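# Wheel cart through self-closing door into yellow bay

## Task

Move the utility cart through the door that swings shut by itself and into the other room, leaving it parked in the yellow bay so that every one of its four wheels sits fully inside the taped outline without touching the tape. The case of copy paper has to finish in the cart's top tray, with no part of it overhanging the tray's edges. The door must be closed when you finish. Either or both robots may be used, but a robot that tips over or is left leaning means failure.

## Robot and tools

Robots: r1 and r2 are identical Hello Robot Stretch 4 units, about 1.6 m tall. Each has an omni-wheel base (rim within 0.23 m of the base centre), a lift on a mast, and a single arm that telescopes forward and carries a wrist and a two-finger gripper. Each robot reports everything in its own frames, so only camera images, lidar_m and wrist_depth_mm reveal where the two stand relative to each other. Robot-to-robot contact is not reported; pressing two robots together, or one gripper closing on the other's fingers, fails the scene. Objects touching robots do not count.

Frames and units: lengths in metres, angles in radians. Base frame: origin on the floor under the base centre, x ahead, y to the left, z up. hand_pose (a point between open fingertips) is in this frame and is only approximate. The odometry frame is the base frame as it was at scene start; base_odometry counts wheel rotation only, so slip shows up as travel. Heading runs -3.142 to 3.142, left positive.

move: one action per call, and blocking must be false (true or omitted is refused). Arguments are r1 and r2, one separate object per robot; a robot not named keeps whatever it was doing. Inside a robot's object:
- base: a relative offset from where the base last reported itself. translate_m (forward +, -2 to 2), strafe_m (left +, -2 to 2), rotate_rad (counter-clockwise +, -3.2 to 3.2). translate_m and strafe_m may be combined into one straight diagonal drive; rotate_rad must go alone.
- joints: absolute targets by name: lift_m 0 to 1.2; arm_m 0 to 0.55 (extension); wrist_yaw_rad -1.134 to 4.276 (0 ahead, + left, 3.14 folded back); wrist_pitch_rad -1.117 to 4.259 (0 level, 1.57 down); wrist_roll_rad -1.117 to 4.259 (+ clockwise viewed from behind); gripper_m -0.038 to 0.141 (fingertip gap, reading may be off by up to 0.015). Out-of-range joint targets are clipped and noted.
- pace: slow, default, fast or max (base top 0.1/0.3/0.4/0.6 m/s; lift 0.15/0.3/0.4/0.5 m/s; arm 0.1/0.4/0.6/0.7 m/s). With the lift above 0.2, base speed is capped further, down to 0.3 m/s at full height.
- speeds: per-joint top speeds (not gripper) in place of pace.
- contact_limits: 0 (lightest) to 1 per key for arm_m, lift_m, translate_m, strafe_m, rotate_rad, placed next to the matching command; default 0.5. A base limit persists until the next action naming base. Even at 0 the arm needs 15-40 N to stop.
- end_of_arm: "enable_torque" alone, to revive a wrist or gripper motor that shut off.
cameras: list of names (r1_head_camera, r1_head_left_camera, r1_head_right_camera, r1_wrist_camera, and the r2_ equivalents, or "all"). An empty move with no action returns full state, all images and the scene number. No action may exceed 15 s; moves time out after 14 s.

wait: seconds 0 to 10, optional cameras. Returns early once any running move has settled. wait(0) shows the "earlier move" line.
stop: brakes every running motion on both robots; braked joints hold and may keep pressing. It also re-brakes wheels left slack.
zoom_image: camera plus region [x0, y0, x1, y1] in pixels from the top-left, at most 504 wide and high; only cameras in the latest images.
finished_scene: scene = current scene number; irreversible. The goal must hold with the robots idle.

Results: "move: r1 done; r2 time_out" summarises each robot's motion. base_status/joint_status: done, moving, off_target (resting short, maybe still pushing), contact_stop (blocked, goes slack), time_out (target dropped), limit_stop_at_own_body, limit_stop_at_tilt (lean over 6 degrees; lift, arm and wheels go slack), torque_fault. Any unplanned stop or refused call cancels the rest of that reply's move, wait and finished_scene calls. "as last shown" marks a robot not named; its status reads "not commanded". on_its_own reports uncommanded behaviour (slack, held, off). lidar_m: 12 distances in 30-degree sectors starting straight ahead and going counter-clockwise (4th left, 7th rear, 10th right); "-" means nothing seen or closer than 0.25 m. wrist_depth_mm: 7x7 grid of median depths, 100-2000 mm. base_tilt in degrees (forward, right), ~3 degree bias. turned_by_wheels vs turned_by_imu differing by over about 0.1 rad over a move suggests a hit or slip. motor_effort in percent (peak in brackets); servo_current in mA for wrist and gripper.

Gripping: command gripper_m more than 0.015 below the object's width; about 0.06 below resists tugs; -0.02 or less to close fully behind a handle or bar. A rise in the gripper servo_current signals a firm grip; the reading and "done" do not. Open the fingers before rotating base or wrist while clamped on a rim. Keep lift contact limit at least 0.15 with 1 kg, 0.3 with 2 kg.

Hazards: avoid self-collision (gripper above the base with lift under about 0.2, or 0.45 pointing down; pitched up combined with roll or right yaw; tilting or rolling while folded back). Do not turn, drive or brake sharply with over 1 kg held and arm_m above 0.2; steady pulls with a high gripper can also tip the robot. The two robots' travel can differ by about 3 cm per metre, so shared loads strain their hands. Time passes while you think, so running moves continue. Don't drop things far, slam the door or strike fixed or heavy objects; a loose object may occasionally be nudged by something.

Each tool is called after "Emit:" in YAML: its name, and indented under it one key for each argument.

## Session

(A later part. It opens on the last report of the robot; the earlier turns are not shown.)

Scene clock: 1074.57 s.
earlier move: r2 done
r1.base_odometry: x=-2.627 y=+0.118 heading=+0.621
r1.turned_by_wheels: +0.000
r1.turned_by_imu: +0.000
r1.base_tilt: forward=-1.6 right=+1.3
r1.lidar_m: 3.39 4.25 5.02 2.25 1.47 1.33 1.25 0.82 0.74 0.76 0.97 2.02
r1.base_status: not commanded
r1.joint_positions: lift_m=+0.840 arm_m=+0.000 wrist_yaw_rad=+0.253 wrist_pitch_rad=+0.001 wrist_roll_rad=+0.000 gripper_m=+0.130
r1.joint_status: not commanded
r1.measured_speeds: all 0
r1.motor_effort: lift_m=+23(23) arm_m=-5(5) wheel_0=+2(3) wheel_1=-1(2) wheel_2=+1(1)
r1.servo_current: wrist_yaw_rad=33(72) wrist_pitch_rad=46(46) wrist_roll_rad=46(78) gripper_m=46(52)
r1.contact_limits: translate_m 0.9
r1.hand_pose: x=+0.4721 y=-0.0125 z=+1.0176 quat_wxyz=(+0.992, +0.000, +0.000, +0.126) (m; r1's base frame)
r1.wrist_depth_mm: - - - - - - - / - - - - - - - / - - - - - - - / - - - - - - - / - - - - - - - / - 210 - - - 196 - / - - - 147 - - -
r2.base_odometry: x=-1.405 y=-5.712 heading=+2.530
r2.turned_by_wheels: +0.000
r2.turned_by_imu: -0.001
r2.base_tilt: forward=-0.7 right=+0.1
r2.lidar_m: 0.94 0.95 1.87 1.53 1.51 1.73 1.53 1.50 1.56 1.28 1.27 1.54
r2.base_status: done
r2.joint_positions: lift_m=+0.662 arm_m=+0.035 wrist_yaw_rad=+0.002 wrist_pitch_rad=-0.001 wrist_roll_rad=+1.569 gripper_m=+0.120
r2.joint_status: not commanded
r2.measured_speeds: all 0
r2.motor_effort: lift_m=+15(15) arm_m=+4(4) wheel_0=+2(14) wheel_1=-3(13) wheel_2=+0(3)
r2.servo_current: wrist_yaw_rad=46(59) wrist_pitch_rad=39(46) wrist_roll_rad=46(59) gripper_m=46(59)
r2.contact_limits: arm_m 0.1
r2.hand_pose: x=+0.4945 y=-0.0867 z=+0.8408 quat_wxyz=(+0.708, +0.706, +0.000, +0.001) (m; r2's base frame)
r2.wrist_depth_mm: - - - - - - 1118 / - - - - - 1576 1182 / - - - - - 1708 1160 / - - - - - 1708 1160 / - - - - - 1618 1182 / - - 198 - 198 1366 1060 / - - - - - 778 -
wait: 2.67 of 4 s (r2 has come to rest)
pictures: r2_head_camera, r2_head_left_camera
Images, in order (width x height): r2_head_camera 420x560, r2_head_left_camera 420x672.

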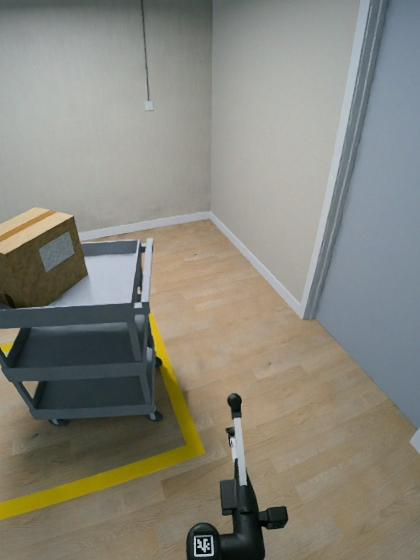

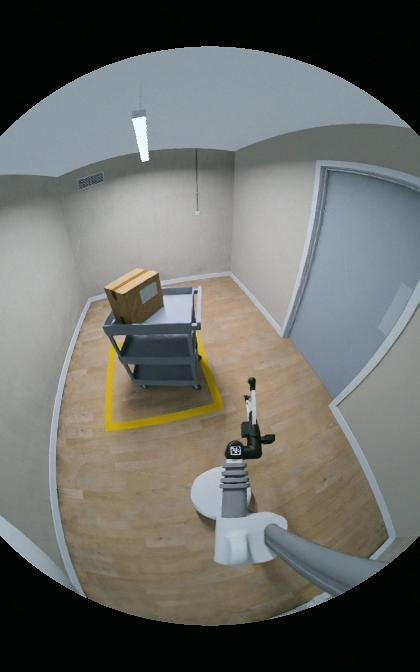

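Emit:
move:
  blocking: false
  r2: {"base":{"strafe_m":-0.25}}

Emit:
wait:
  seconds: 4

Emit:
move:
  blocking: false
  r2: {"base":{"rotate_rad":0.18},"joints":{"arm_m":0.53,"gripper_m":0.0}}

Emit:
wait:
  seconds: 1

Emit:
wait:
  seconds: 3

Emit:
move:
  blocking: false
  r2: {"base":{"translate_m":0.5}}

Emit:
wait:
  seconds: 5
  cameras: ["r2_head_camera","r2_head_left_camera"]

Scene clock: 1105.63 s.
move: r2 moving
r1: as last shown
r1.lidar_m: 3.41 4.26 5.02 2.24 1.46 1.34 1.27 0.83 0.75 0.77 0.97 2.03
r1.servo_current: wrist_yaw_rad=59(59) wrist_pitch_rad=46(52) wrist_roll_rad=46(52) gripper_m=46(46)
r1.contact_limits: translate_m 0.9
r1.wrist_depth_mm: - - - - - - - / - - - - - - - / - - - - - - - / - - - - - - - / - - - - - - - / - 211 - - - 196 - / - - - 146 - - -
r2.base_odometry: x=-1.384 y=-5.682 heading=+2.530
r2.turned_by_wheels: +0.000
r2.turned_by_imu: +0.000
r2.base_tilt: forward=-0.7 right=+0.0
r2.lidar_m: 0.92 0.94 1.88 1.56 1.56 1.75 1.52 1.51 1.51 1.23 1.25 1.48
r2.base_status: strafe_m moving
r2.joint_positions: lift_m=+0.662 arm_m=+0.035 wrist_yaw_rad=+0.002 wrist_pitch_rad=-0.001 wrist_roll_rad=+1.569 gripper_m=+0.120
r2.joint_status: not commanded
r2.measured_speeds: translate_m=+0.001 strafe_m=-0.141 rotate_rad=-0.004 lift_m=+0.000 arm_m=+0.000 wrist_yaw_rad=+0.000 wrist_pitch_rad=+0.000 wrist_roll_rad=+0.000
r2.motor_effort: lift_m=+15(15) arm_m=+4(4) wheel_0=+12(12) wheel_1=-10(11) wheel_2=-1(1)
r2.servo_current: wrist_yaw_rad=39(52) wrist_pitch_rad=33(46) wrist_roll_rad=46(52) gripper_m=52(59)
r2.contact_limits: arm_m 0.1
r2.hand_pose: x=+0.4945 y=-0.0867 z=+0.8408 quat_wxyz=(+0.708, +0.706, +0.000, +0.001) (m; r2's base frame)
r2.wrist_depth_mm: - - - - - - 1138 / - - - - - 1537 1182 / - - - - - 1708 1182 / - - - - - 1756 1138 / - - - - - 1576 1160 / - - 199 - 214 1366 1098 / - - - - - 1576 -
pictures: none

Scene clock: 1107.30 s.
earlier move: r2 done
r1.base_odometry: x=-2.627 y=+0.118 heading=+0.621
r1.turned_by_wheels: +0.000
r1.turned_by_imu: +0.000
r1.base_tilt: forward=-1.6 right=+1.3
r1.lidar_m: 3.43 4.26 5.01 2.24 1.46 1.34 1.26 0.84 0.74 0.75 0.96 2.01
r1.base_status: not commanded
r1.joint_positions: lift_m=+0.840 arm_m=+0.000 wrist_yaw_rad=+0.253 wrist_pitch_rad=+0.001 wrist_roll_rad=+0.000 gripper_m=+0.130
r1.joint_status: not commanded
r1.measured_speeds: all 0
r1.motor_effort: lift_m=+23(23) arm_m=-5(5) wheel_0=+2(3) wheel_1=-1(2) wheel_2=+1(1)
r1.servo_current: wrist_yaw_rad=46(65) wrist_pitch_rad=46(52) wrist_roll_rad=46(65) gripper_m=39(52)
r1.contact_limits: translate_m 0.9
r1.hand_pose: x=+0.4721 y=-0.0125 z=+1.0176 quat_wxyz=(+0.992, +0.000, +0.000, +0.126) (m; r1's base frame)
r1.wrist_depth_mm: - - - - - - - / - - - - - - - / - - - - - - - / - - - - - - - / - - - - - - - / - 210 - - - 197 - / - - - 146 - - -
r2.base_odometry: x=-1.261 y=-5.507 heading=+2.530
r2.turned_by_wheels: +0.000
r2.turned_by_imu: +0.000
r2.base_tilt: forward=-0.7 right=+0.0
r2.lidar_m: 1.90 1.02 1.27 1.76 1.74 1.76 1.46 1.43 1.28 1.06 1.04 1.29
r2.base_status: done
r2.joint_positions: lift_m=+0.662 arm_m=+0.035 wrist_yaw_rad=+0.002 wrist_pitch_rad=-0.001 wrist_roll_rad=+1.569 gripper_m=+0.120
r2.joint_status: not commanded
r2.measured_speeds: all 0
r2.motor_effort: lift_m=+15(15) arm_m=+4(4) wheel_0=+2(12) wheel_1=-1(13) wheel_2=+0(2)
r2.servo_current: wrist_yaw_rad=65(65) wrist_pitch_rad=46(46) wrist_roll_rad=59(59) gripper_m=52(59)
r2.contact_limits: arm_m 0.1
r2.hand_pose: x=+0.4945 y=-0.0867 z=+0.8408 quat_wxyz=(+0.708, +0.706, +0.000, +0.001) (m; r2's base frame)
r2.wrist_depth_mm: - - - - - - 1138 / - - - - - - 1160 / - - - - - 1576 1182 / - - - - - 1756 1205 / - - - - - 1576 1182 / - - 198 - 214 1499 1205 / - - - - - 1661 1182
wait: 1.67 of 4 s (r2 has come to rest)
pictures: none

Scene clock: 1107.80 s.
move: r2 moving
r1: as last shown
r1.lidar_m: 3.41 4.26 5.03 2.26 1.48 1.34 1.29 0.83 0.74 0.74 1.00 2.02
r1.motor_effort: lift_m=+23(23) arm_m=-5(5) wheel_0=+3(3) wheel_1=-1(2) wheel_2=+1(1)
r1.servo_current: wrist_yaw_rad=59(65) wrist_pitch_rad=39(46) wrist_roll_rad=72(72) gripper_m=46(46)
r1.contact_limits: translate_m 0.9
r2.base_odometry: x=-1.261 y=-5.507 heading=+2.700
r2.turned_by_wheels: +0.170
r2.turned_by_imu: +0.165
r2.base_tilt: forward=-0.7 right=+0.1
r2.lidar_m: 0.98 1.02 1.94 1.74 1.77 1.61 1.42 1.42 1.15 1.05 1.03 1.43
r2.base_status: rotate_rad moving
r2.joint_positions: lift_m=+0.662 arm_m=+0.086 wrist_yaw_rad=+0.002 wrist_pitch_rad=-0.001 wrist_roll_rad=+1.569 gripper_m=+0.106
r2.joint_status: arm_m moving; gripper_m moving
r2.measured_speeds: translate_m=-0.001 strafe_m=-0.001 rotate_rad=+0.225 lift_m=+0.000 arm_m=+0.195 wrist_yaw_rad=+0.000 wrist_pitch_rad=+0.000 wrist_roll_rad=+0.000
r2.motor_effort: lift_m=+15(15) arm_m=+8(11) wheel_0=-1(11) wheel_1=-4(8) wheel_2=-5(12)
r2.servo_current: wrist_yaw_rad=46(65) wrist_pitch_rad=46(46) wrist_roll_rad=39(59) gripper_m=78(104)
r2.hand_pose: x=+0.5450 y=-0.0868 z=+0.8408 quat_wxyz=(+0.708, +0.706, +0.000, +0.001) (m; r2's base frame)
r2.wrist_depth_mm: - - - - - - 1138 / - - - - - 1576 1160 / - - - - - 1708 1138 / - - - - - 1708 1182 / - - - - - 1708 1160 / - - 196 - 191 1464 1098 / - - - - - 1756 1042
pictures: none

Scene clock: 1108.80 s.
earlier move: r2 moving
r1.base_odometry: x=-2.627 y=+0.118 heading=+0.621
r1.turned_by_wheels: +0.000
r1.turned_by_imu: +0.000
r1.base_tilt: forward=-1.6 right=+1.2
r1.lidar_m: 3.41 4.25 5.03 2.24 1.46 1.34 1.27 0.84 0.74 0.77 0.97 2.01
r1.base_status: not commanded
r1.joint_positions: lift_m=+0.840 arm_m=+0.000 wrist_yaw_rad=+0.253 wrist_pitch_rad=+0.001 wrist_roll_rad=+0.000 gripper_m=+0.130
r1.joint_status: not commanded
r1.measured_speeds: all 0
r1.motor_effort: lift_m=+23(23) arm_m=-5(5) wheel_0=+2(3) wheel_1=-2(2) wheel_2=+1(1)
r1.servo_current: wrist_yaw_rad=39(65) wrist_pitch_rad=46(52) wrist_roll_rad=59(72) gripper_m=39(52)
r1.contact_limits: translate_m 0.9
r1.hand_pose: x=+0.4721 y=-0.0125 z=+1.0176 quat_wxyz=(+0.992, +0.000, +0.000, +0.126) (m; r1's base frame)
r1.wrist_depth_mm: - - - - - - - / - - - - - - - / - - - - - - - / - - - - - - - / - - - - - - - / - 211 - - - 196 - / - - - 147 - - -
r2.base_odometry: x=-1.261 y=-5.507 heading=+2.709
r2.turned_by_wheels: +0.009
r2.turned_by_imu: +0.009
r2.base_tilt: forward=-0.7 right=+0.1
r2.lidar_m: 1.03 1.01 1.96 1.76 1.78 1.56 1.41 1.43 1.19 1.05 1.06 1.42
r2.base_status: done
r2.joint_positions: lift_m=+0.662 arm_m=+0.422 wrist_yaw_rad=+0.002 wrist_pitch_rad=-0.001 wrist_roll_rad=+1.569 gripper_m=+0.008
r2.joint_status: arm_m moving; gripper_m moving
r2.measured_speeds: translate_m=+0.000 strafe_m=+0.000 rotate_rad=+0.000 lift_m=+0.000 arm_m=+0.300 wrist_yaw_rad=+0.000 wrist_pitch_rad=+0.000 wrist_roll_rad=+0.000
r2.motor_effort: lift_m=+15(15) arm_m=+7(11) wheel_0=-3(11) wheel_1=-2(8) wheel_2=-5(12)
r2.servo_current: wrist_yaw_rad=52(65) wrist_pitch_rad=39(46) wrist_roll_rad=39(59) gripper_m=78(137)
r2.hand_pose: x=+0.8815 y=-0.0868 z=+0.8408 quat_wxyz=(+0.708, +0.706, +0.000, +0.001) (m; r2's base frame)
r2.wrist_depth_mm: - - - - - - 1138 / - - - - - 1576 1160 / - - - - - 1708 1160 / - - - - - 1756 1160 / - - - - - 1708 1182 / - - 189 196 182 1661 1205 / - - - - - 1499 1205
wait: 1.00 s; no rest
pictures: none

Scene clock: 1109.83 s.
earlier move: r2 done
r1.base_odometry: x=-2.627 y=+0.118 heading=+0.621
r1.turned_by_wheels: +0.000
r1.turned_by_imu: +0.000
r1.base_tilt: forward=-1.6 right=+1.3
r1.lidar_m: 3.41 4.26 5.02 2.24 1.48 1.34 1.29 0.82 0.75 0.76 0.96 2.00
r1.base_status: not commanded
r1.joint_positions: lift_m=+0.840 arm_m=+0.000 wrist_yaw_rad=+0.253 wrist_pitch_rad=+0.001 wrist_roll_rad=+0.000 gripper_m=+0.130
r1.joint_status: not commanded
r1.measured_speeds: all 0
r1.motor_effort: lift_m=+23(23) arm_m=-5(5) wheel_0=+3(3) wheel_1=-2(2) wheel_2=+1(1)
r1.servo_current: wrist_yaw_rad=39(72) wrist_pitch_rad=46(52) wrist_roll_rad=39(72) gripper_m=46(52)
r1.contact_limits: translate_m 0.9
r1.hand_pose: x=+0.4721 y=-0.0125 z=+1.0176 quat_wxyz=(+0.992, +0.000, +0.000, +0.126) (m; r1's base frame)
r1.wrist_depth_mm: - - - - - - - / - - - - - - - / - - - - - - - / - - - - - - - / - - - - - - - / - 210 - - - 196 - / - - - 147 - - -
r2.base_odometry: x=-1.261 y=-5.507 heading=+2.709
r2.turned_by_wheels: +0.000
r2.turned_by_imu: +0.000
r2.base_tilt: forward=-0.7 right=+0.0
r2.lidar_m: 1.02 1.01 1.93 1.75 1.78 1.58 1.42 1.45 1.16 1.04 1.06 1.42
r2.base_status: done
r2.joint_positions: lift_m=+0.662 arm_m=+0.530 wrist_yaw_rad=+0.002 wrist_pitch_rad=-0.001 wrist_roll_rad=+1.569 gripper_m=+0.001
r2.joint_status: all done
r2.measured_speeds: all 0
r2.motor_effort: lift_m=+15(15) arm_m=+7(12) wheel_0=-3(11) wheel_1=-2(8) wheel_2=-5(12)
r2.servo_current: wrist_yaw_rad=52(65) wrist_pitch_rad=46(46) wrist_roll_rad=39(65) gripper_m=72(137)
r2.hand_pose: x=+0.9893 y=-0.0868 z=+0.8408 quat_wxyz=(+0.708, +0.706, +0.000, +0.001) (m; r2's base frame)
r2.wrist_depth_mm: - - - - - - 1138 / - - - - - 1537 1138 / - - - - - 1661 1182 / - - - - - 1708 1205 / - - - - - 1708 1160 / - - - 193 182 1661 1182 / - - - - - 1464 1182
wait: 1.03 of 3 s (r2 has come to rest)
pictures: none

Scene clock: 1110.33 s.
move: r2 moving
r1: as last shown
r1.lidar_m: 3.42 4.25 5.00 2.26 1.48 1.35 1.27 0.81 0.74 0.75 0.98 2.03
r1.motor_effort: lift_m=+23(23) arm_m=-5(5) wheel_0=+3(3) wheel_1=-1(2) wheel_2=+1(1)
r1.servo_current: wrist_yaw_rad=46(65) wrist_pitch_rad=39(52) wrist_roll_rad=39(52) gripper_m=46(52)
r1.contact_limits: translate_m 0.9
r1.wrist_depth_mm: - - - - - - - / - - - - - - - / - - - - - - - / - - - - - - - / - - - - - - - / - 211 - - - 197 - / - - - 146 - - -
r2.base_odometry: x=-1.289 y=-5.494 heading=+2.710
r2.turned_by_wheels: +0.000
r2.turned_by_imu: +0.000
r2.base_tilt: forward=-0.6 right=+0.0
r2.lidar_m: 0.99 0.99 1.94 1.74 1.80 1.62 1.46 1.50 1.12 1.03 1.05 1.41
r2.base_status: translate_m moving
r2.joint_positions: lift_m=+0.662 arm_m=+0.530 wrist_yaw_rad=+0.002 wrist_pitch_rad=-0.001 wrist_roll_rad=+1.569 gripper_m=+0.001
r2.joint_status: not commanded
r2.measured_speeds: translate_m=+0.121 strafe_m=-0.001 rotate_rad=-0.002 lift_m=+0.000 arm_m=+0.000 wrist_yaw_rad=+0.000 wrist_pitch_rad=+0.000 wrist_roll_rad=+0.000
r2.motor_effort: lift_m=+15(15) arm_m=+7(8) wheel_0=+6(9) wheel_1=+8(8) wheel_2=-12(14)
r2.servo_current: wrist_yaw_rad=39(52) wrist_pitch_rad=39(46) wrist_roll_rad=52(52) gripper_m=65(65)
r2.hand_pose: x=+0.9893 y=-0.0868 z=+0.8408 quat_wxyz=(+0.708, +0.706, +0.000, +0.001) (m; r2's base frame)
r2.wrist_depth_mm: - - - - - - 1160 / - - - - - 1537 1160 / - - - - - 1708 1160 / - - - - - 1661 1160 / - - - - - 1708 1138 / - - - 193 182 1708 1182 / - - - - - 1464 1182
pictures: none

Scene clock: 1113.00 s.
earlier move: r2 done
r1.base_odometry: x=-2.627 y=+0.118 heading=+0.621
r1.turned_by_wheels: +0.000
r1.turned_by_imu: +0.000
r1.base_tilt: forward=-1.6 right=+1.2
r1.lidar_m: 3.37 4.27 5.02 2.24 1.46 1.33 1.27 0.83 0.75 0.75 0.97 2.03
r1.base_status: not commanded
r1.joint_positions: lift_m=+0.840 arm_m=+0.000 wrist_yaw_rad=+0.253 wrist_pitch_rad=+0.001 wrist_roll_rad=+0.000 gripper_m=+0.130
r1.joint_status: not commanded
r1.measured_speeds: all 0
r1.motor_effort: lift_m=+23(23) arm_m=-5(5) wheel_0=+3(3) wheel_1=-1(2) wheel_2=+1(1)
r1.servo_current: wrist_yaw_rad=39(72) wrist_pitch_rad=39(52) wrist_roll_rad=52(65) gripper_m=39(52)
r1.contact_limits: translate_m 0.9
r1.hand_pose: x=+0.4721 y=-0.0125 z=+1.0176 quat_wxyz=(+0.992, +0.000, +0.000, +0.126) (m; r1's base frame)
r1.wrist_depth_mm: - - - - - - - / - - - - - - - / - - - - - - - / - - - - - - - / - - - - - - - / - 211 - - - 196 - / - - - 146 - - -
r2.base_odometry: x=-1.715 y=-5.298 heading=+2.710
r2.turned_by_wheels: +0.000
r2.turned_by_imu: +0.001
r2.base_tilt: forward=-0.6 right=+0.0
r2.lidar_m: 0.83 0.56 0.71 1.84 1.88 2.14 1.92 1.68 1.08 0.96 1.07 1.34
r2.base_status: done
r2.joint_positions: lift_m=+0.662 arm_m=+0.530 wrist_yaw_rad=+0.002 wrist_pitch_rad=-0.001 wrist_roll_rad=+1.569 gripper_m=+0.001
r2.joint_status: not commanded
r2.measured_speeds: all 0
r2.motor_effort: lift_m=+15(15) arm_m=+7(8) wheel_0=+2(12) wheel_1=+3(9) wheel_2=-3(14)
r2.servo_current: wrist_yaw_rad=52(59) wrist_pitch_rad=39(52) wrist_roll_rad=59(65) gripper_m=65(78)
r2.hand_pose: x=+0.9893 y=-0.0868 z=+0.8408 quat_wxyz=(+0.708, +0.706, +0.000, +0.001) (m; r2's base frame)
r2.wrist_depth_mm: - - - - - - 1118 / - - - - - 1464 1138 / - - - - - 1708 1160 / - - - - - 1756 1182 / - - - - - 1708 1182 / - - - 191 182 1576 1182 / - 116 - - - 1464 1160
wait: 2.67 of 5 s (r2 has come to rest)
pictures: r2_head_camera, r2_head_left_camera
Images, in order (width x height): r2_head_camera 420x560, r2_head_left_camera 420x672.

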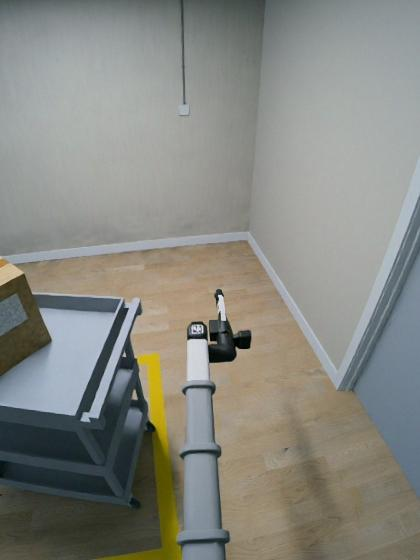

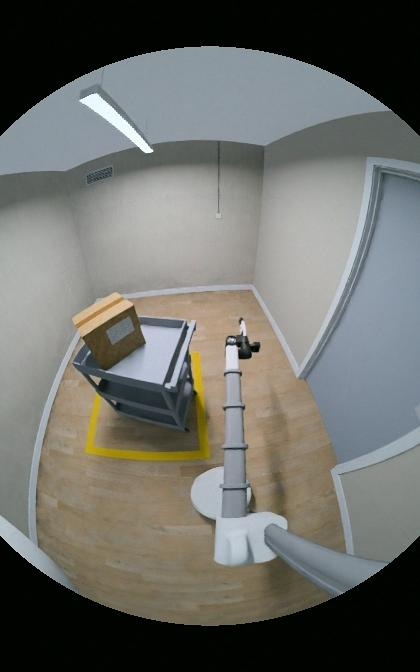

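Emit:
move:
  blocking: false
  r2: {"base":{"translate_m":0.12,"strafe_m":0.12},"pace":"slow"}

Emit:
wait:
  seconds: 5
  cameras: ["r2_head_camera"]

Scene clock: 1120.57 s.
move: r2 moving
r1: as last shown
r1.base_tilt: forward=-1.6 right=+1.3
r1.lidar_m: 3.41 4.24 5.02 2.23 1.47 1.34 1.27 0.83 0.74 0.77 0.96 2.02
r1.servo_current: wrist_yaw_rad=33(59) wrist_pitch_rad=39(46) wrist_roll_rad=52(65) gripper_m=39(46)
r1.contact_limits: translate_m 0.9
r2.base_odometry: x=-1.727 y=-5.302 heading=+2.709
r2.turned_by_wheels: +0.000
r2.turned_by_imu: +0.000
r2.base_tilt: forward=-0.7 right=+0.1
r2.lidar_m: 0.81 0.52 0.71 1.81 1.86 2.19 1.93 1.70 1.07 0.94 1.06 1.34
r2.base_status: translate_m moving; strafe_m moving
r2.joint_positions: lift_m=+0.662 arm_m=+0.530 wrist_yaw_rad=+0.002 wrist_pitch_rad=-0.001 wrist_roll_rad=+1.569 gripper_m=+0.001
r2.joint_status: not commanded
r2.measured_speeds: translate_m=+0.035 strafe_m=+0.035 rotate_rad=+0.001 lift_m=+0.000 arm_m=+0.000 wrist_yaw_rad=+0.000 wrist_pitch_rad=+0.000 wrist_roll_rad=+0.000
r2.motor_effort: lift_m=+15(15) arm_m=+7(7) wheel_0=-4(5) wheel_1=+7(10) wheel_2=-9(9)
r2.servo_current: wrist_yaw_rad=59(59) wrist_pitch_rad=39(46) wrist_roll_rad=59(59) gripper_m=65(72)
r2.hand_pose: x=+0.9893 y=-0.0868 z=+0.8408 quat_wxyz=(+0.708, +0.706, +0.000, +0.001) (m; r2's base frame)
r2.wrist_depth_mm: - - - - - - 1138 / - - - - - 1537 1138 / - - - - - 1708 1182 / - - - - - 1708 1182 / - - - - - 1618 1182 / - - 189 192 182 1618 1160 / - 116 - - - 1464 1182
pictures: none

Scene clock: 1123.00 s.
earlier move: r2 done
r1.base_odometry: x=-2.627 y=+0.118 heading=+0.621
r1.turned_by_wheels: +0.000
r1.turned_by_imu: +0.000
r1.base_tilt: forward=-1.6 right=+1.3
r1.lidar_m: 3.43 4.24 5.02 2.23 1.48 1.34 1.26 0.83 0.72 0.76 0.95 2.04
r1.base_status: not commanded
r1.joint_positions: lift_m=+0.840 arm_m=+0.000 wrist_yaw_rad=+0.253 wrist_pitch_rad=+0.001 wrist_roll_rad=+0.000 gripper_m=+0.130
r1.joint_status: not commanded
r1.measured_speeds: all 0
r1.motor_effort: lift_m=+23(23) arm_m=-5(5) wheel_0=+3(3) wheel_1=-1(2) wheel_2=+1(1)
r1.servo_current: wrist_yaw_rad=33(65) wrist_pitch_rad=39(46) wrist_roll_rad=52(72) gripper_m=39(52)
r1.contact_limits: translate_m 0.9
r1.hand_pose: x=+0.4721 y=-0.0125 z=+1.0176 quat_wxyz=(+0.992, +0.000, +0.000, +0.126) (m; r1's base frame)
r1.wrist_depth_mm: - - - - - - - / - - - - - - - / - - - - - - - / - - - - - - - / - - - - - - - / - 211 - - - 197 - / - - - 146 - - -
r2.base_odometry: x=-1.874 y=-5.356 heading=+2.709
r2.turned_by_wheels: +0.000
r2.turned_by_imu: +0.001
r2.base_tilt: forward=-0.7 right=+0.0
r2.lidar_m: 0.48 0.38 0.55 1.70 1.75 2.20 2.04 1.80 1.17 1.09 1.16 1.32
r2.base_status: done
r2.joint_positions: lift_m=+0.662 arm_m=+0.530 wrist_yaw_rad=+0.002 wrist_pitch_rad=-0.001 wrist_roll_rad=+1.569 gripper_m=+0.001
r2.joint_status: not commanded
r2.measured_speeds: all 0
r2.motor_effort: lift_m=+15(15) arm_m=+7(7) wheel_0=-3(9) wheel_1=+3(10) wheel_2=-6(10)
r2.servo_current: wrist_yaw_rad=59(59) wrist_pitch_rad=39(46) wrist_roll_rad=39(59) gripper_m=65(72)
r2.hand_pose: x=+0.9893 y=-0.0868 z=+0.8408 quat_wxyz=(+0.708, +0.706, +0.000, +0.001) (m; r2's base frame)
r2.wrist_depth_mm: - - - - - - 1160 / - - - - - 1576 1138 / - - - - - 1708 1182 / - - - - - 1661 1138 / - - - - - 1756 1160 / - - 183 192 175 1618 1182 / - 116 - - - 1397 1182
wait: 2.43 of 5 s (r2 has come to rest)
pictures: r2_head_camera
Images, in order (width x height): r2_head_camera 420x560.

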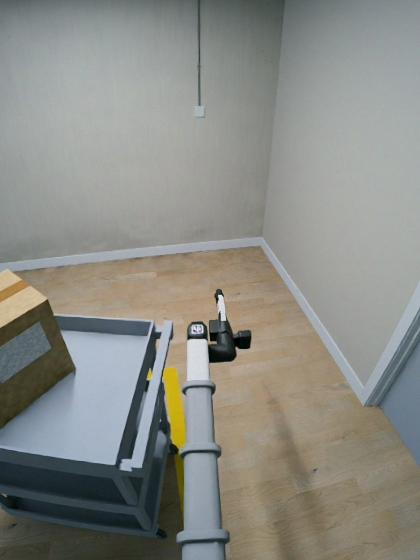

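Emit:
move:
  blocking: false
  r2: {"base":{"strafe_m":0.13},"pace":"slow"}

Emit:
wait:
  seconds: 5
  cameras: ["r2_head_camera"]

Emit:
zoom_image:
  camera: "r2_head_camera"
  region: [0, 260, 240, 560]

Scene clock: 1127.03 s.
move: r2 moving
r1: as last shown
r1.lidar_m: 3.41 4.30 5.03 2.25 1.48 1.33 1.28 0.82 0.74 0.76 0.96 2.01
r1.servo_current: wrist_yaw_rad=39(72) wrist_pitch_rad=52(52) wrist_roll_rad=52(65) gripper_m=46(46)
r1.contact_limits: translate_m 0.9
r1.wrist_depth_mm: - - - - - - - / - - - - - - - / - - - - - - - / - - - - - - - / - - - - - - - / - 210 - - - 197 - / - - - 146 - - -
r2.base_odometry: x=-1.880 y=-5.370 heading=+2.710
r2.turned_by_wheels: +0.000
r2.turned_by_imu: +0.001
r2.base_tilt: forward=-0.7 right=+0.1
r2.lidar_m: 0.47 0.35 0.55 1.71 1.74 2.16 2.06 1.88 1.21 1.10 1.19 1.35
r2.base_status: strafe_m moving
r2.joint_positions: lift_m=+0.662 arm_m=+0.530 wrist_yaw_rad=+0.002 wrist_pitch_rad=-0.001 wrist_roll_rad=+1.569 gripper_m=+0.001
r2.joint_status: not commanded
r2.measured_speeds: translate_m=+0.000 strafe_m=+0.057 rotate_rad=+0.002 lift_m=+0.000 arm_m=+0.000 wrist_yaw_rad=+0.000 wrist_pitch_rad=+0.000 wrist_roll_rad=+0.000
r2.motor_effort: lift_m=+15(15) arm_m=+7(7) wheel_0=-8(9) wheel_1=+8(8) wheel_2=+0(3)
r2.servo_current: wrist_yaw_rad=33(59) wrist_pitch_rad=39(46) wrist_roll_rad=39(52) gripper_m=72(72)
r2.hand_pose: x=+0.9893 y=-0.0868 z=+0.8408 quat_wxyz=(+0.708, +0.706, +0.000, +0.001) (m; r2's base frame)
r2.wrist_depth_mm: - - - - - - 1138 / - - - - - 1576 1160 / - - - - - 1661 1160 / - - - - - 1661 1160 / - - - - - 1708 1205 / - - 183 192 174 1576 1160 / - 116 - - - 1397 1160
pictures: none

Scene clock: 1128.97 s.
earlier move: r2 done
r1.base_odometry: x=-2.627 y=+0.118 heading=+0.621
r1.turned_by_wheels: +0.000
r1.turned_by_imu: +0.000
r1.base_tilt: forward=-1.6 right=+1.3
r1.lidar_m: 3.40 4.29 5.01 2.21 1.48 1.33 1.26 0.84 0.73 0.73 0.97 2.03
r1.base_status: not commanded
r1.joint_positions: lift_m=+0.840 arm_m=+0.000 wrist_yaw_rad=+0.253 wrist_pitch_rad=+0.001 wrist_roll_rad=+0.000 gripper_m=+0.130
r1.joint_status: not commanded
r1.measured_speeds: all 0
r1.motor_effort: lift_m=+23(23) arm_m=-5(5) wheel_0=+3(3) wheel_1=-2(2) wheel_2=+1(1)
r1.servo_current: wrist_yaw_rad=46(72) wrist_pitch_rad=46(52) wrist_roll_rad=39(65) gripper_m=39(52)
r1.contact_limits: translate_m 0.9
r1.hand_pose: x=+0.4721 y=-0.0125 z=+1.0176 quat_wxyz=(+0.992, +0.000, +0.000, +0.126) (m; r1's base frame)
r1.wrist_depth_mm: - - - - - - - / - - - - - - - / - - - - - - - / - - - - - - - / - - - - - - - / - 211 - - - 196 - / - - - 147 - - -
r2.base_odometry: x=-1.928 y=-5.474 heading=+2.709
r2.turned_by_wheels: +0.000
r2.turned_by_imu: -0.001
r2.base_tilt: forward=-0.7 right=+0.1
r2.lidar_m: 0.40 0.38 0.60 1.58 1.61 2.00 2.10 2.08 1.33 1.20 1.29 1.47
r2.base_status: done
r2.joint_positions: lift_m=+0.662 arm_m=+0.530 wrist_yaw_rad=+0.002 wrist_pitch_rad=-0.001 wrist_roll_rad=+1.569 gripper_m=+0.001
r2.joint_status: not commanded
r2.measured_speeds: all 0
r2.motor_effort: lift_m=+15(15) arm_m=+6(7) wheel_0=-4(23) wheel_1=+5(10) wheel_2=-4(5)
r2.servo_current: wrist_yaw_rad=52(59) wrist_pitch_rad=39(46) wrist_roll_rad=39(65) gripper_m=65(72)
r2.hand_pose: x=+0.9893 y=-0.0869 z=+0.8408 quat_wxyz=(+0.708, +0.706, +0.000, +0.001) (m; r2's base frame)
r2.wrist_depth_mm: - - - - - 1464 1138 / - - - - - 1661 1160 / - - - - - 1661 1182 / - - - - - 1756 1160 / - - - - - 1708 1182 / - - 183 192 174 1576 1160 / - 116 - - - 1397 1182
wait: 1.93 of 5 s (r2 has come to rest)
pictures: r2_head_camera
Images, in order (width x height): r2_head_camera 420x560.

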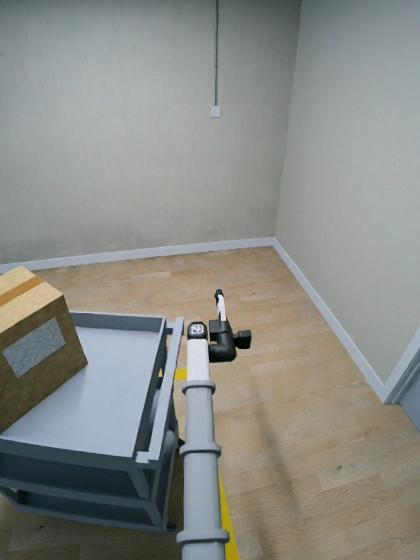

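Scaled by 1.680 from the camera's 420x560 image, which has a finer 1200x1600 frame.

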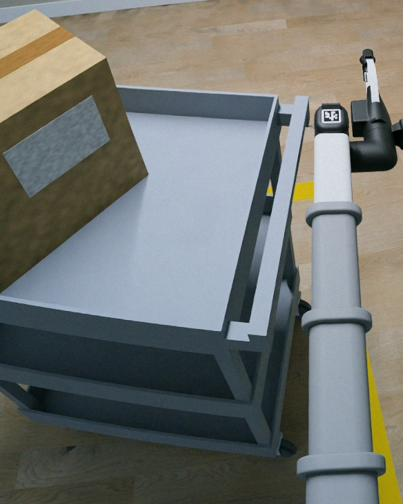

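Emit:
move:
  blocking: false
  r2: {"base":{"strafe_m":-0.3},"joints":{"arm_m":0.1}}

Emit:
wait:
  seconds: 1.3

Emit:
wait:
  seconds: 3
  cameras: ["r2_head_camera","r2_head_left_camera"]

Emit:
zoom_image:
  camera: "r2_head_left_camera"
  region: [50, 280, 270, 500]

Emit:
zoom_image:
  camera: "r2_head_camera"
  region: [0, 300, 210, 560]

Scene clock: 1134.47 s.
move: r2 moving
r1: as last shown
r1.lidar_m: 3.40 4.24 5.02 2.27 1.47 1.33 1.26 0.81 0.75 0.78 0.97 2.04
r1.motor_effort: lift_m=+23(23) arm_m=-5(5) wheel_0=+3(3) wheel_1=-1(2) wheel_2=+1(1)
r1.servo_current: wrist_yaw_rad=52(65) wrist_pitch_rad=39(46) wrist_roll_rad=33(59) gripper_m=46(52)
r1.contact_limits: translate_m 0.9
r1.wrist_depth_mm: - - - - - - - / - - - - - - - / - - - - - - - / - - - - - - - / - - - - - - - / - 211 - - - 196 - / - - - 146 - - -
r2.base_odometry: x=-1.913 y=-5.442 heading=+2.709
r2.turned_by_wheels: +0.000
r2.turned_by_imu: +0.000
r2.base_tilt: forward=-0.7 right=+0.0
r2.lidar_m: 0.48 0.40 0.60 1.64 1.66 2.09 2.07 1.98 1.29 1.19 1.22 1.48
r2.base_status: strafe_m moving
r2.joint_positions: lift_m=+0.662 arm_m=+0.479 wrist_yaw_rad=+0.002 wrist_pitch_rad=-0.001 wrist_roll_rad=+1.569 gripper_m=+0.001
r2.joint_status: arm_m moving
r2.measured_speeds: translate_m=+0.000 strafe_m=-0.140 rotate_rad=+0.001 lift_m=+0.000 arm_m=-0.195 wrist_yaw_rad=+0.000 wrist_pitch_rad=+0.000 wrist_roll_rad=+0.000
r2.motor_effort: lift_m=+15(15) arm_m=-4(11) wheel_0=+9(14) wheel_1=-11(11) wheel_2=+0(2)
r2.servo_current: wrist_yaw_rad=39(52) wrist_pitch_rad=33(46) wrist_roll_rad=46(65) gripper_m=65(65)
r2.hand_pose: x=+0.9389 y=-0.0869 z=+0.8408 quat_wxyz=(+0.708, +0.706, +0.000, +0.001) (m; r2's base frame)
r2.wrist_depth_mm: - - - - - 1430 1160 / - - - - - 1661 1160 / - - - - - 1618 1182 / - - - - - 1708 1160 / - - - - - 1708 1160 / - - 183 192 175 1708 1160 / - 116 - - - 1397 1160
pictures: none

Scene clock: 1135.77 s.
earlier move: r2 moving
r1.base_odometry: x=-2.627 y=+0.118 heading=+0.621
r1.turned_by_wheels: +0.000
r1.turned_by_imu: +0.000
r1.base_tilt: forward=-1.6 right=+1.3
r1.lidar_m: 3.41 4.28 5.02 2.26 1.48 1.35 1.23 0.85 0.74 0.78 0.94 2.02
r1.base_status: not commanded
r1.joint_positions: lift_m=+0.840 arm_m=+0.000 wrist_yaw_rad=+0.253 wrist_pitch_rad=+0.001 wrist_roll_rad=+0.000 gripper_m=+0.130
r1.joint_status: not commanded
r1.measured_speeds: all 0
r1.motor_effort: lift_m=+23(23) arm_m=-5(5) wheel_0=+2(3) wheel_1=-1(2) wheel_2=+1(1)
r1.servo_current: wrist_yaw_rad=59(65) wrist_pitch_rad=39(46) wrist_roll_rad=26(59) gripper_m=46(52)
r1.contact_limits: translate_m 0.9
r1.hand_pose: x=+0.4721 y=-0.0125 z=+1.0176 quat_wxyz=(+0.992, +0.000, +0.000, +0.126) (m; r1's base frame)
r1.wrist_depth_mm: - - - - - - - / - - - - - - - / - - - - - - - / - - - - - - - / - - - - - - - / - 210 - - - 197 - / - - - 146 - - -
r2.base_odometry: x=-1.806 y=-5.209 heading=+2.709
r2.turned_by_wheels: +0.000
r2.turned_by_imu: +0.000
r2.base_tilt: forward=-0.6 right=+0.1
r2.lidar_m: 2.29 0.54 0.53 1.90 1.90 2.28 2.04 1.57 1.00 0.93 1.01 1.24
r2.base_status: strafe_m moving
r2.joint_positions: lift_m=+0.662 arm_m=+0.115 wrist_yaw_rad=+0.002 wrist_pitch_rad=-0.001 wrist_roll_rad=+1.569 gripper_m=+0.001
r2.joint_status: arm_m moving
r2.measured_speeds: translate_m=+0.000 strafe_m=-0.074 rotate_rad=-0.002 lift_m=+0.000 arm_m=-0.115 wrist_yaw_rad=+0.000 wrist_pitch_rad=+0.000 wrist_roll_rad=+0.000
r2.motor_effort: lift_m=+15(15) arm_m=-5(12) wheel_0=+0(14) wheel_1=-1(12) wheel_2=+0(2)
r2.servo_current: wrist_yaw_rad=46(59) wrist_pitch_rad=39(46) wrist_roll_rad=52(65) gripper_m=65(72)
r2.hand_pose: x=+0.5744 y=-0.0869 z=+0.8407 quat_wxyz=(+0.708, +0.706, +0.000, +0.001) (m; r2's base frame)
r2.wrist_depth_mm: - - - - - - 1098 / - - - - - 1464 1160 / - - - - - 1708 1182 / - - - - - 1708 1160 / - - - - - 1708 1160 / - - - 193 182 1708 1182 / - - - - - 1499 1182
wait: 1.30 s; no rest
pictures: none

Scene clock: 1136.33 s.
earlier move: r2 done
r1.base_odometry: x=-2.627 y=+0.118 heading=+0.621
r1.turned_by_wheels: +0.000
r1.turned_by_imu: +0.000
r1.base_tilt: forward=-1.5 right=+1.3
r1.lidar_m: 3.38 4.29 5.02 2.21 1.48 1.35 1.25 0.84 0.72 0.76 0.98 2.01
r1.base_status: not commanded
r1.joint_positions: lift_m=+0.840 arm_m=+0.000 wrist_yaw_rad=+0.253 wrist_pitch_rad=+0.001 wrist_roll_rad=+0.000 gripper_m=+0.130
r1.joint_status: not commanded
r1.measured_speeds: all 0
r1.motor_effort: lift_m=+23(23) arm_m=-5(5) wheel_0=+2(3) wheel_1=-1(2) wheel_2=+1(1)
r1.servo_current: wrist_yaw_rad=65(65) wrist_pitch_rad=46(46) wrist_roll_rad=52(65) gripper_m=46(52)
r1.contact_limits: translate_m 0.9
r1.hand_pose: x=+0.4721 y=-0.0125 z=+1.0176 quat_wxyz=(+0.992, +0.000, +0.000, +0.126) (m; r1's base frame)
r1.wrist_depth_mm: - - - - - - - / - - - - - - - / - - - - - - - / - - - - - - - / - - - - - - - / - 210 - - - 197 - / - - - 146 - - -
r2.base_odometry: x=-1.802 y=-5.202 heading=+2.709
r2.turned_by_wheels: +0.000
r2.turned_by_imu: +0.000
r2.base_tilt: forward=-0.7 right=+0.1
r2.lidar_m: 2.30 0.53 0.53 1.90 1.92 2.26 2.02 1.56 0.98 0.94 1.00 1.21
r2.base_status: done
r2.joint_positions: lift_m=+0.662 arm_m=+0.100 wrist_yaw_rad=+0.002 wrist_pitch_rad=-0.001 wrist_roll_rad=+1.569 gripper_m=+0.001
r2.joint_status: all done
r2.measured_speeds: all 0
r2.motor_effort: lift_m=+15(15) arm_m=-7(12) wheel_0=+1(14) wheel_1=+0(12) wheel_2=+0(2)
r2.servo_current: wrist_yaw_rad=52(59) wrist_pitch_rad=46(46) wrist_roll_rad=46(65) gripper_m=59(72)
r2.hand_pose: x=+0.5596 y=-0.0869 z=+0.8407 quat_wxyz=(+0.708, +0.706, +0.000, +0.001) (m; r2's base frame)
r2.wrist_depth_mm: - - - - - - 1078 / - - - - - 1464 1182 / - - - - - 1708 1182 / - - - - - 1708 1182 / - - - - - 1756 1182 / - - - 194 181 1708 1182 / - - - - - 1464 1182
wait: 0.57 of 3 s (r2 has come to rest)
pictures: r2_head_camera, r2_head_left_camera
Images, in order (width x height): r2_head_camera 420x560, r2_head_left_camera 420x672.

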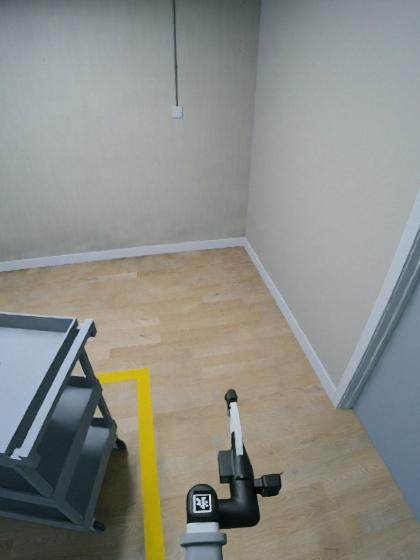

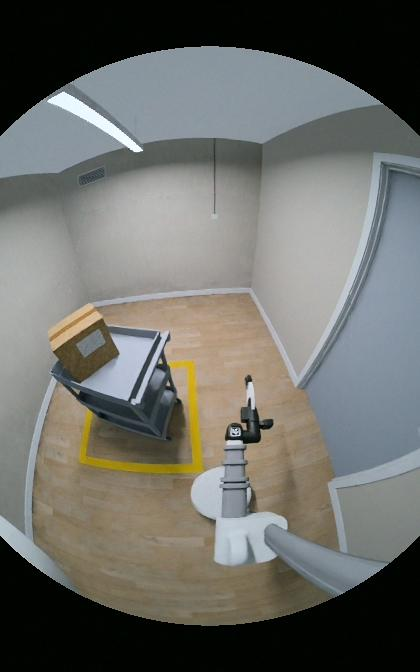

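Scaled by 2.291 from the camera's 420x672 image, which has a finer 600x960 frame.

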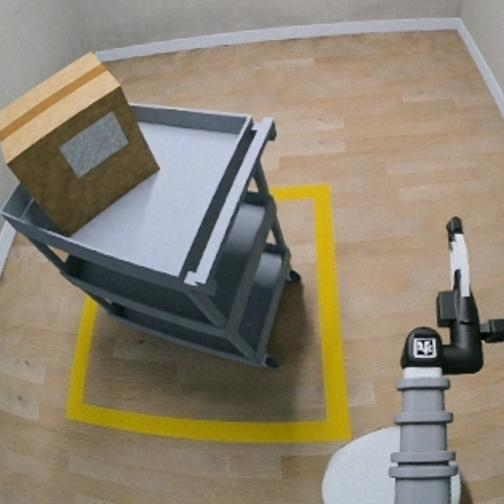

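Scaled by 1.938 from the camera's 420x560 image, which has a finer 1200x1600 frame.

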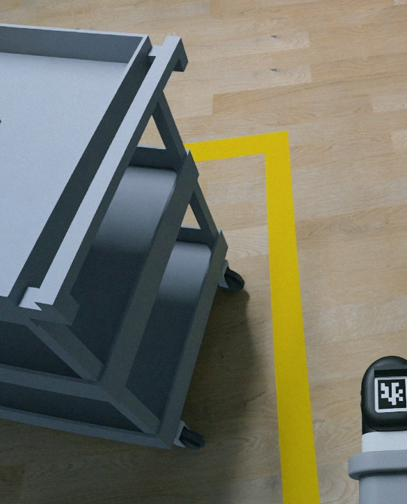

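Emit:
finished_scene:
  scene: 1

The scene is finished: the task was done.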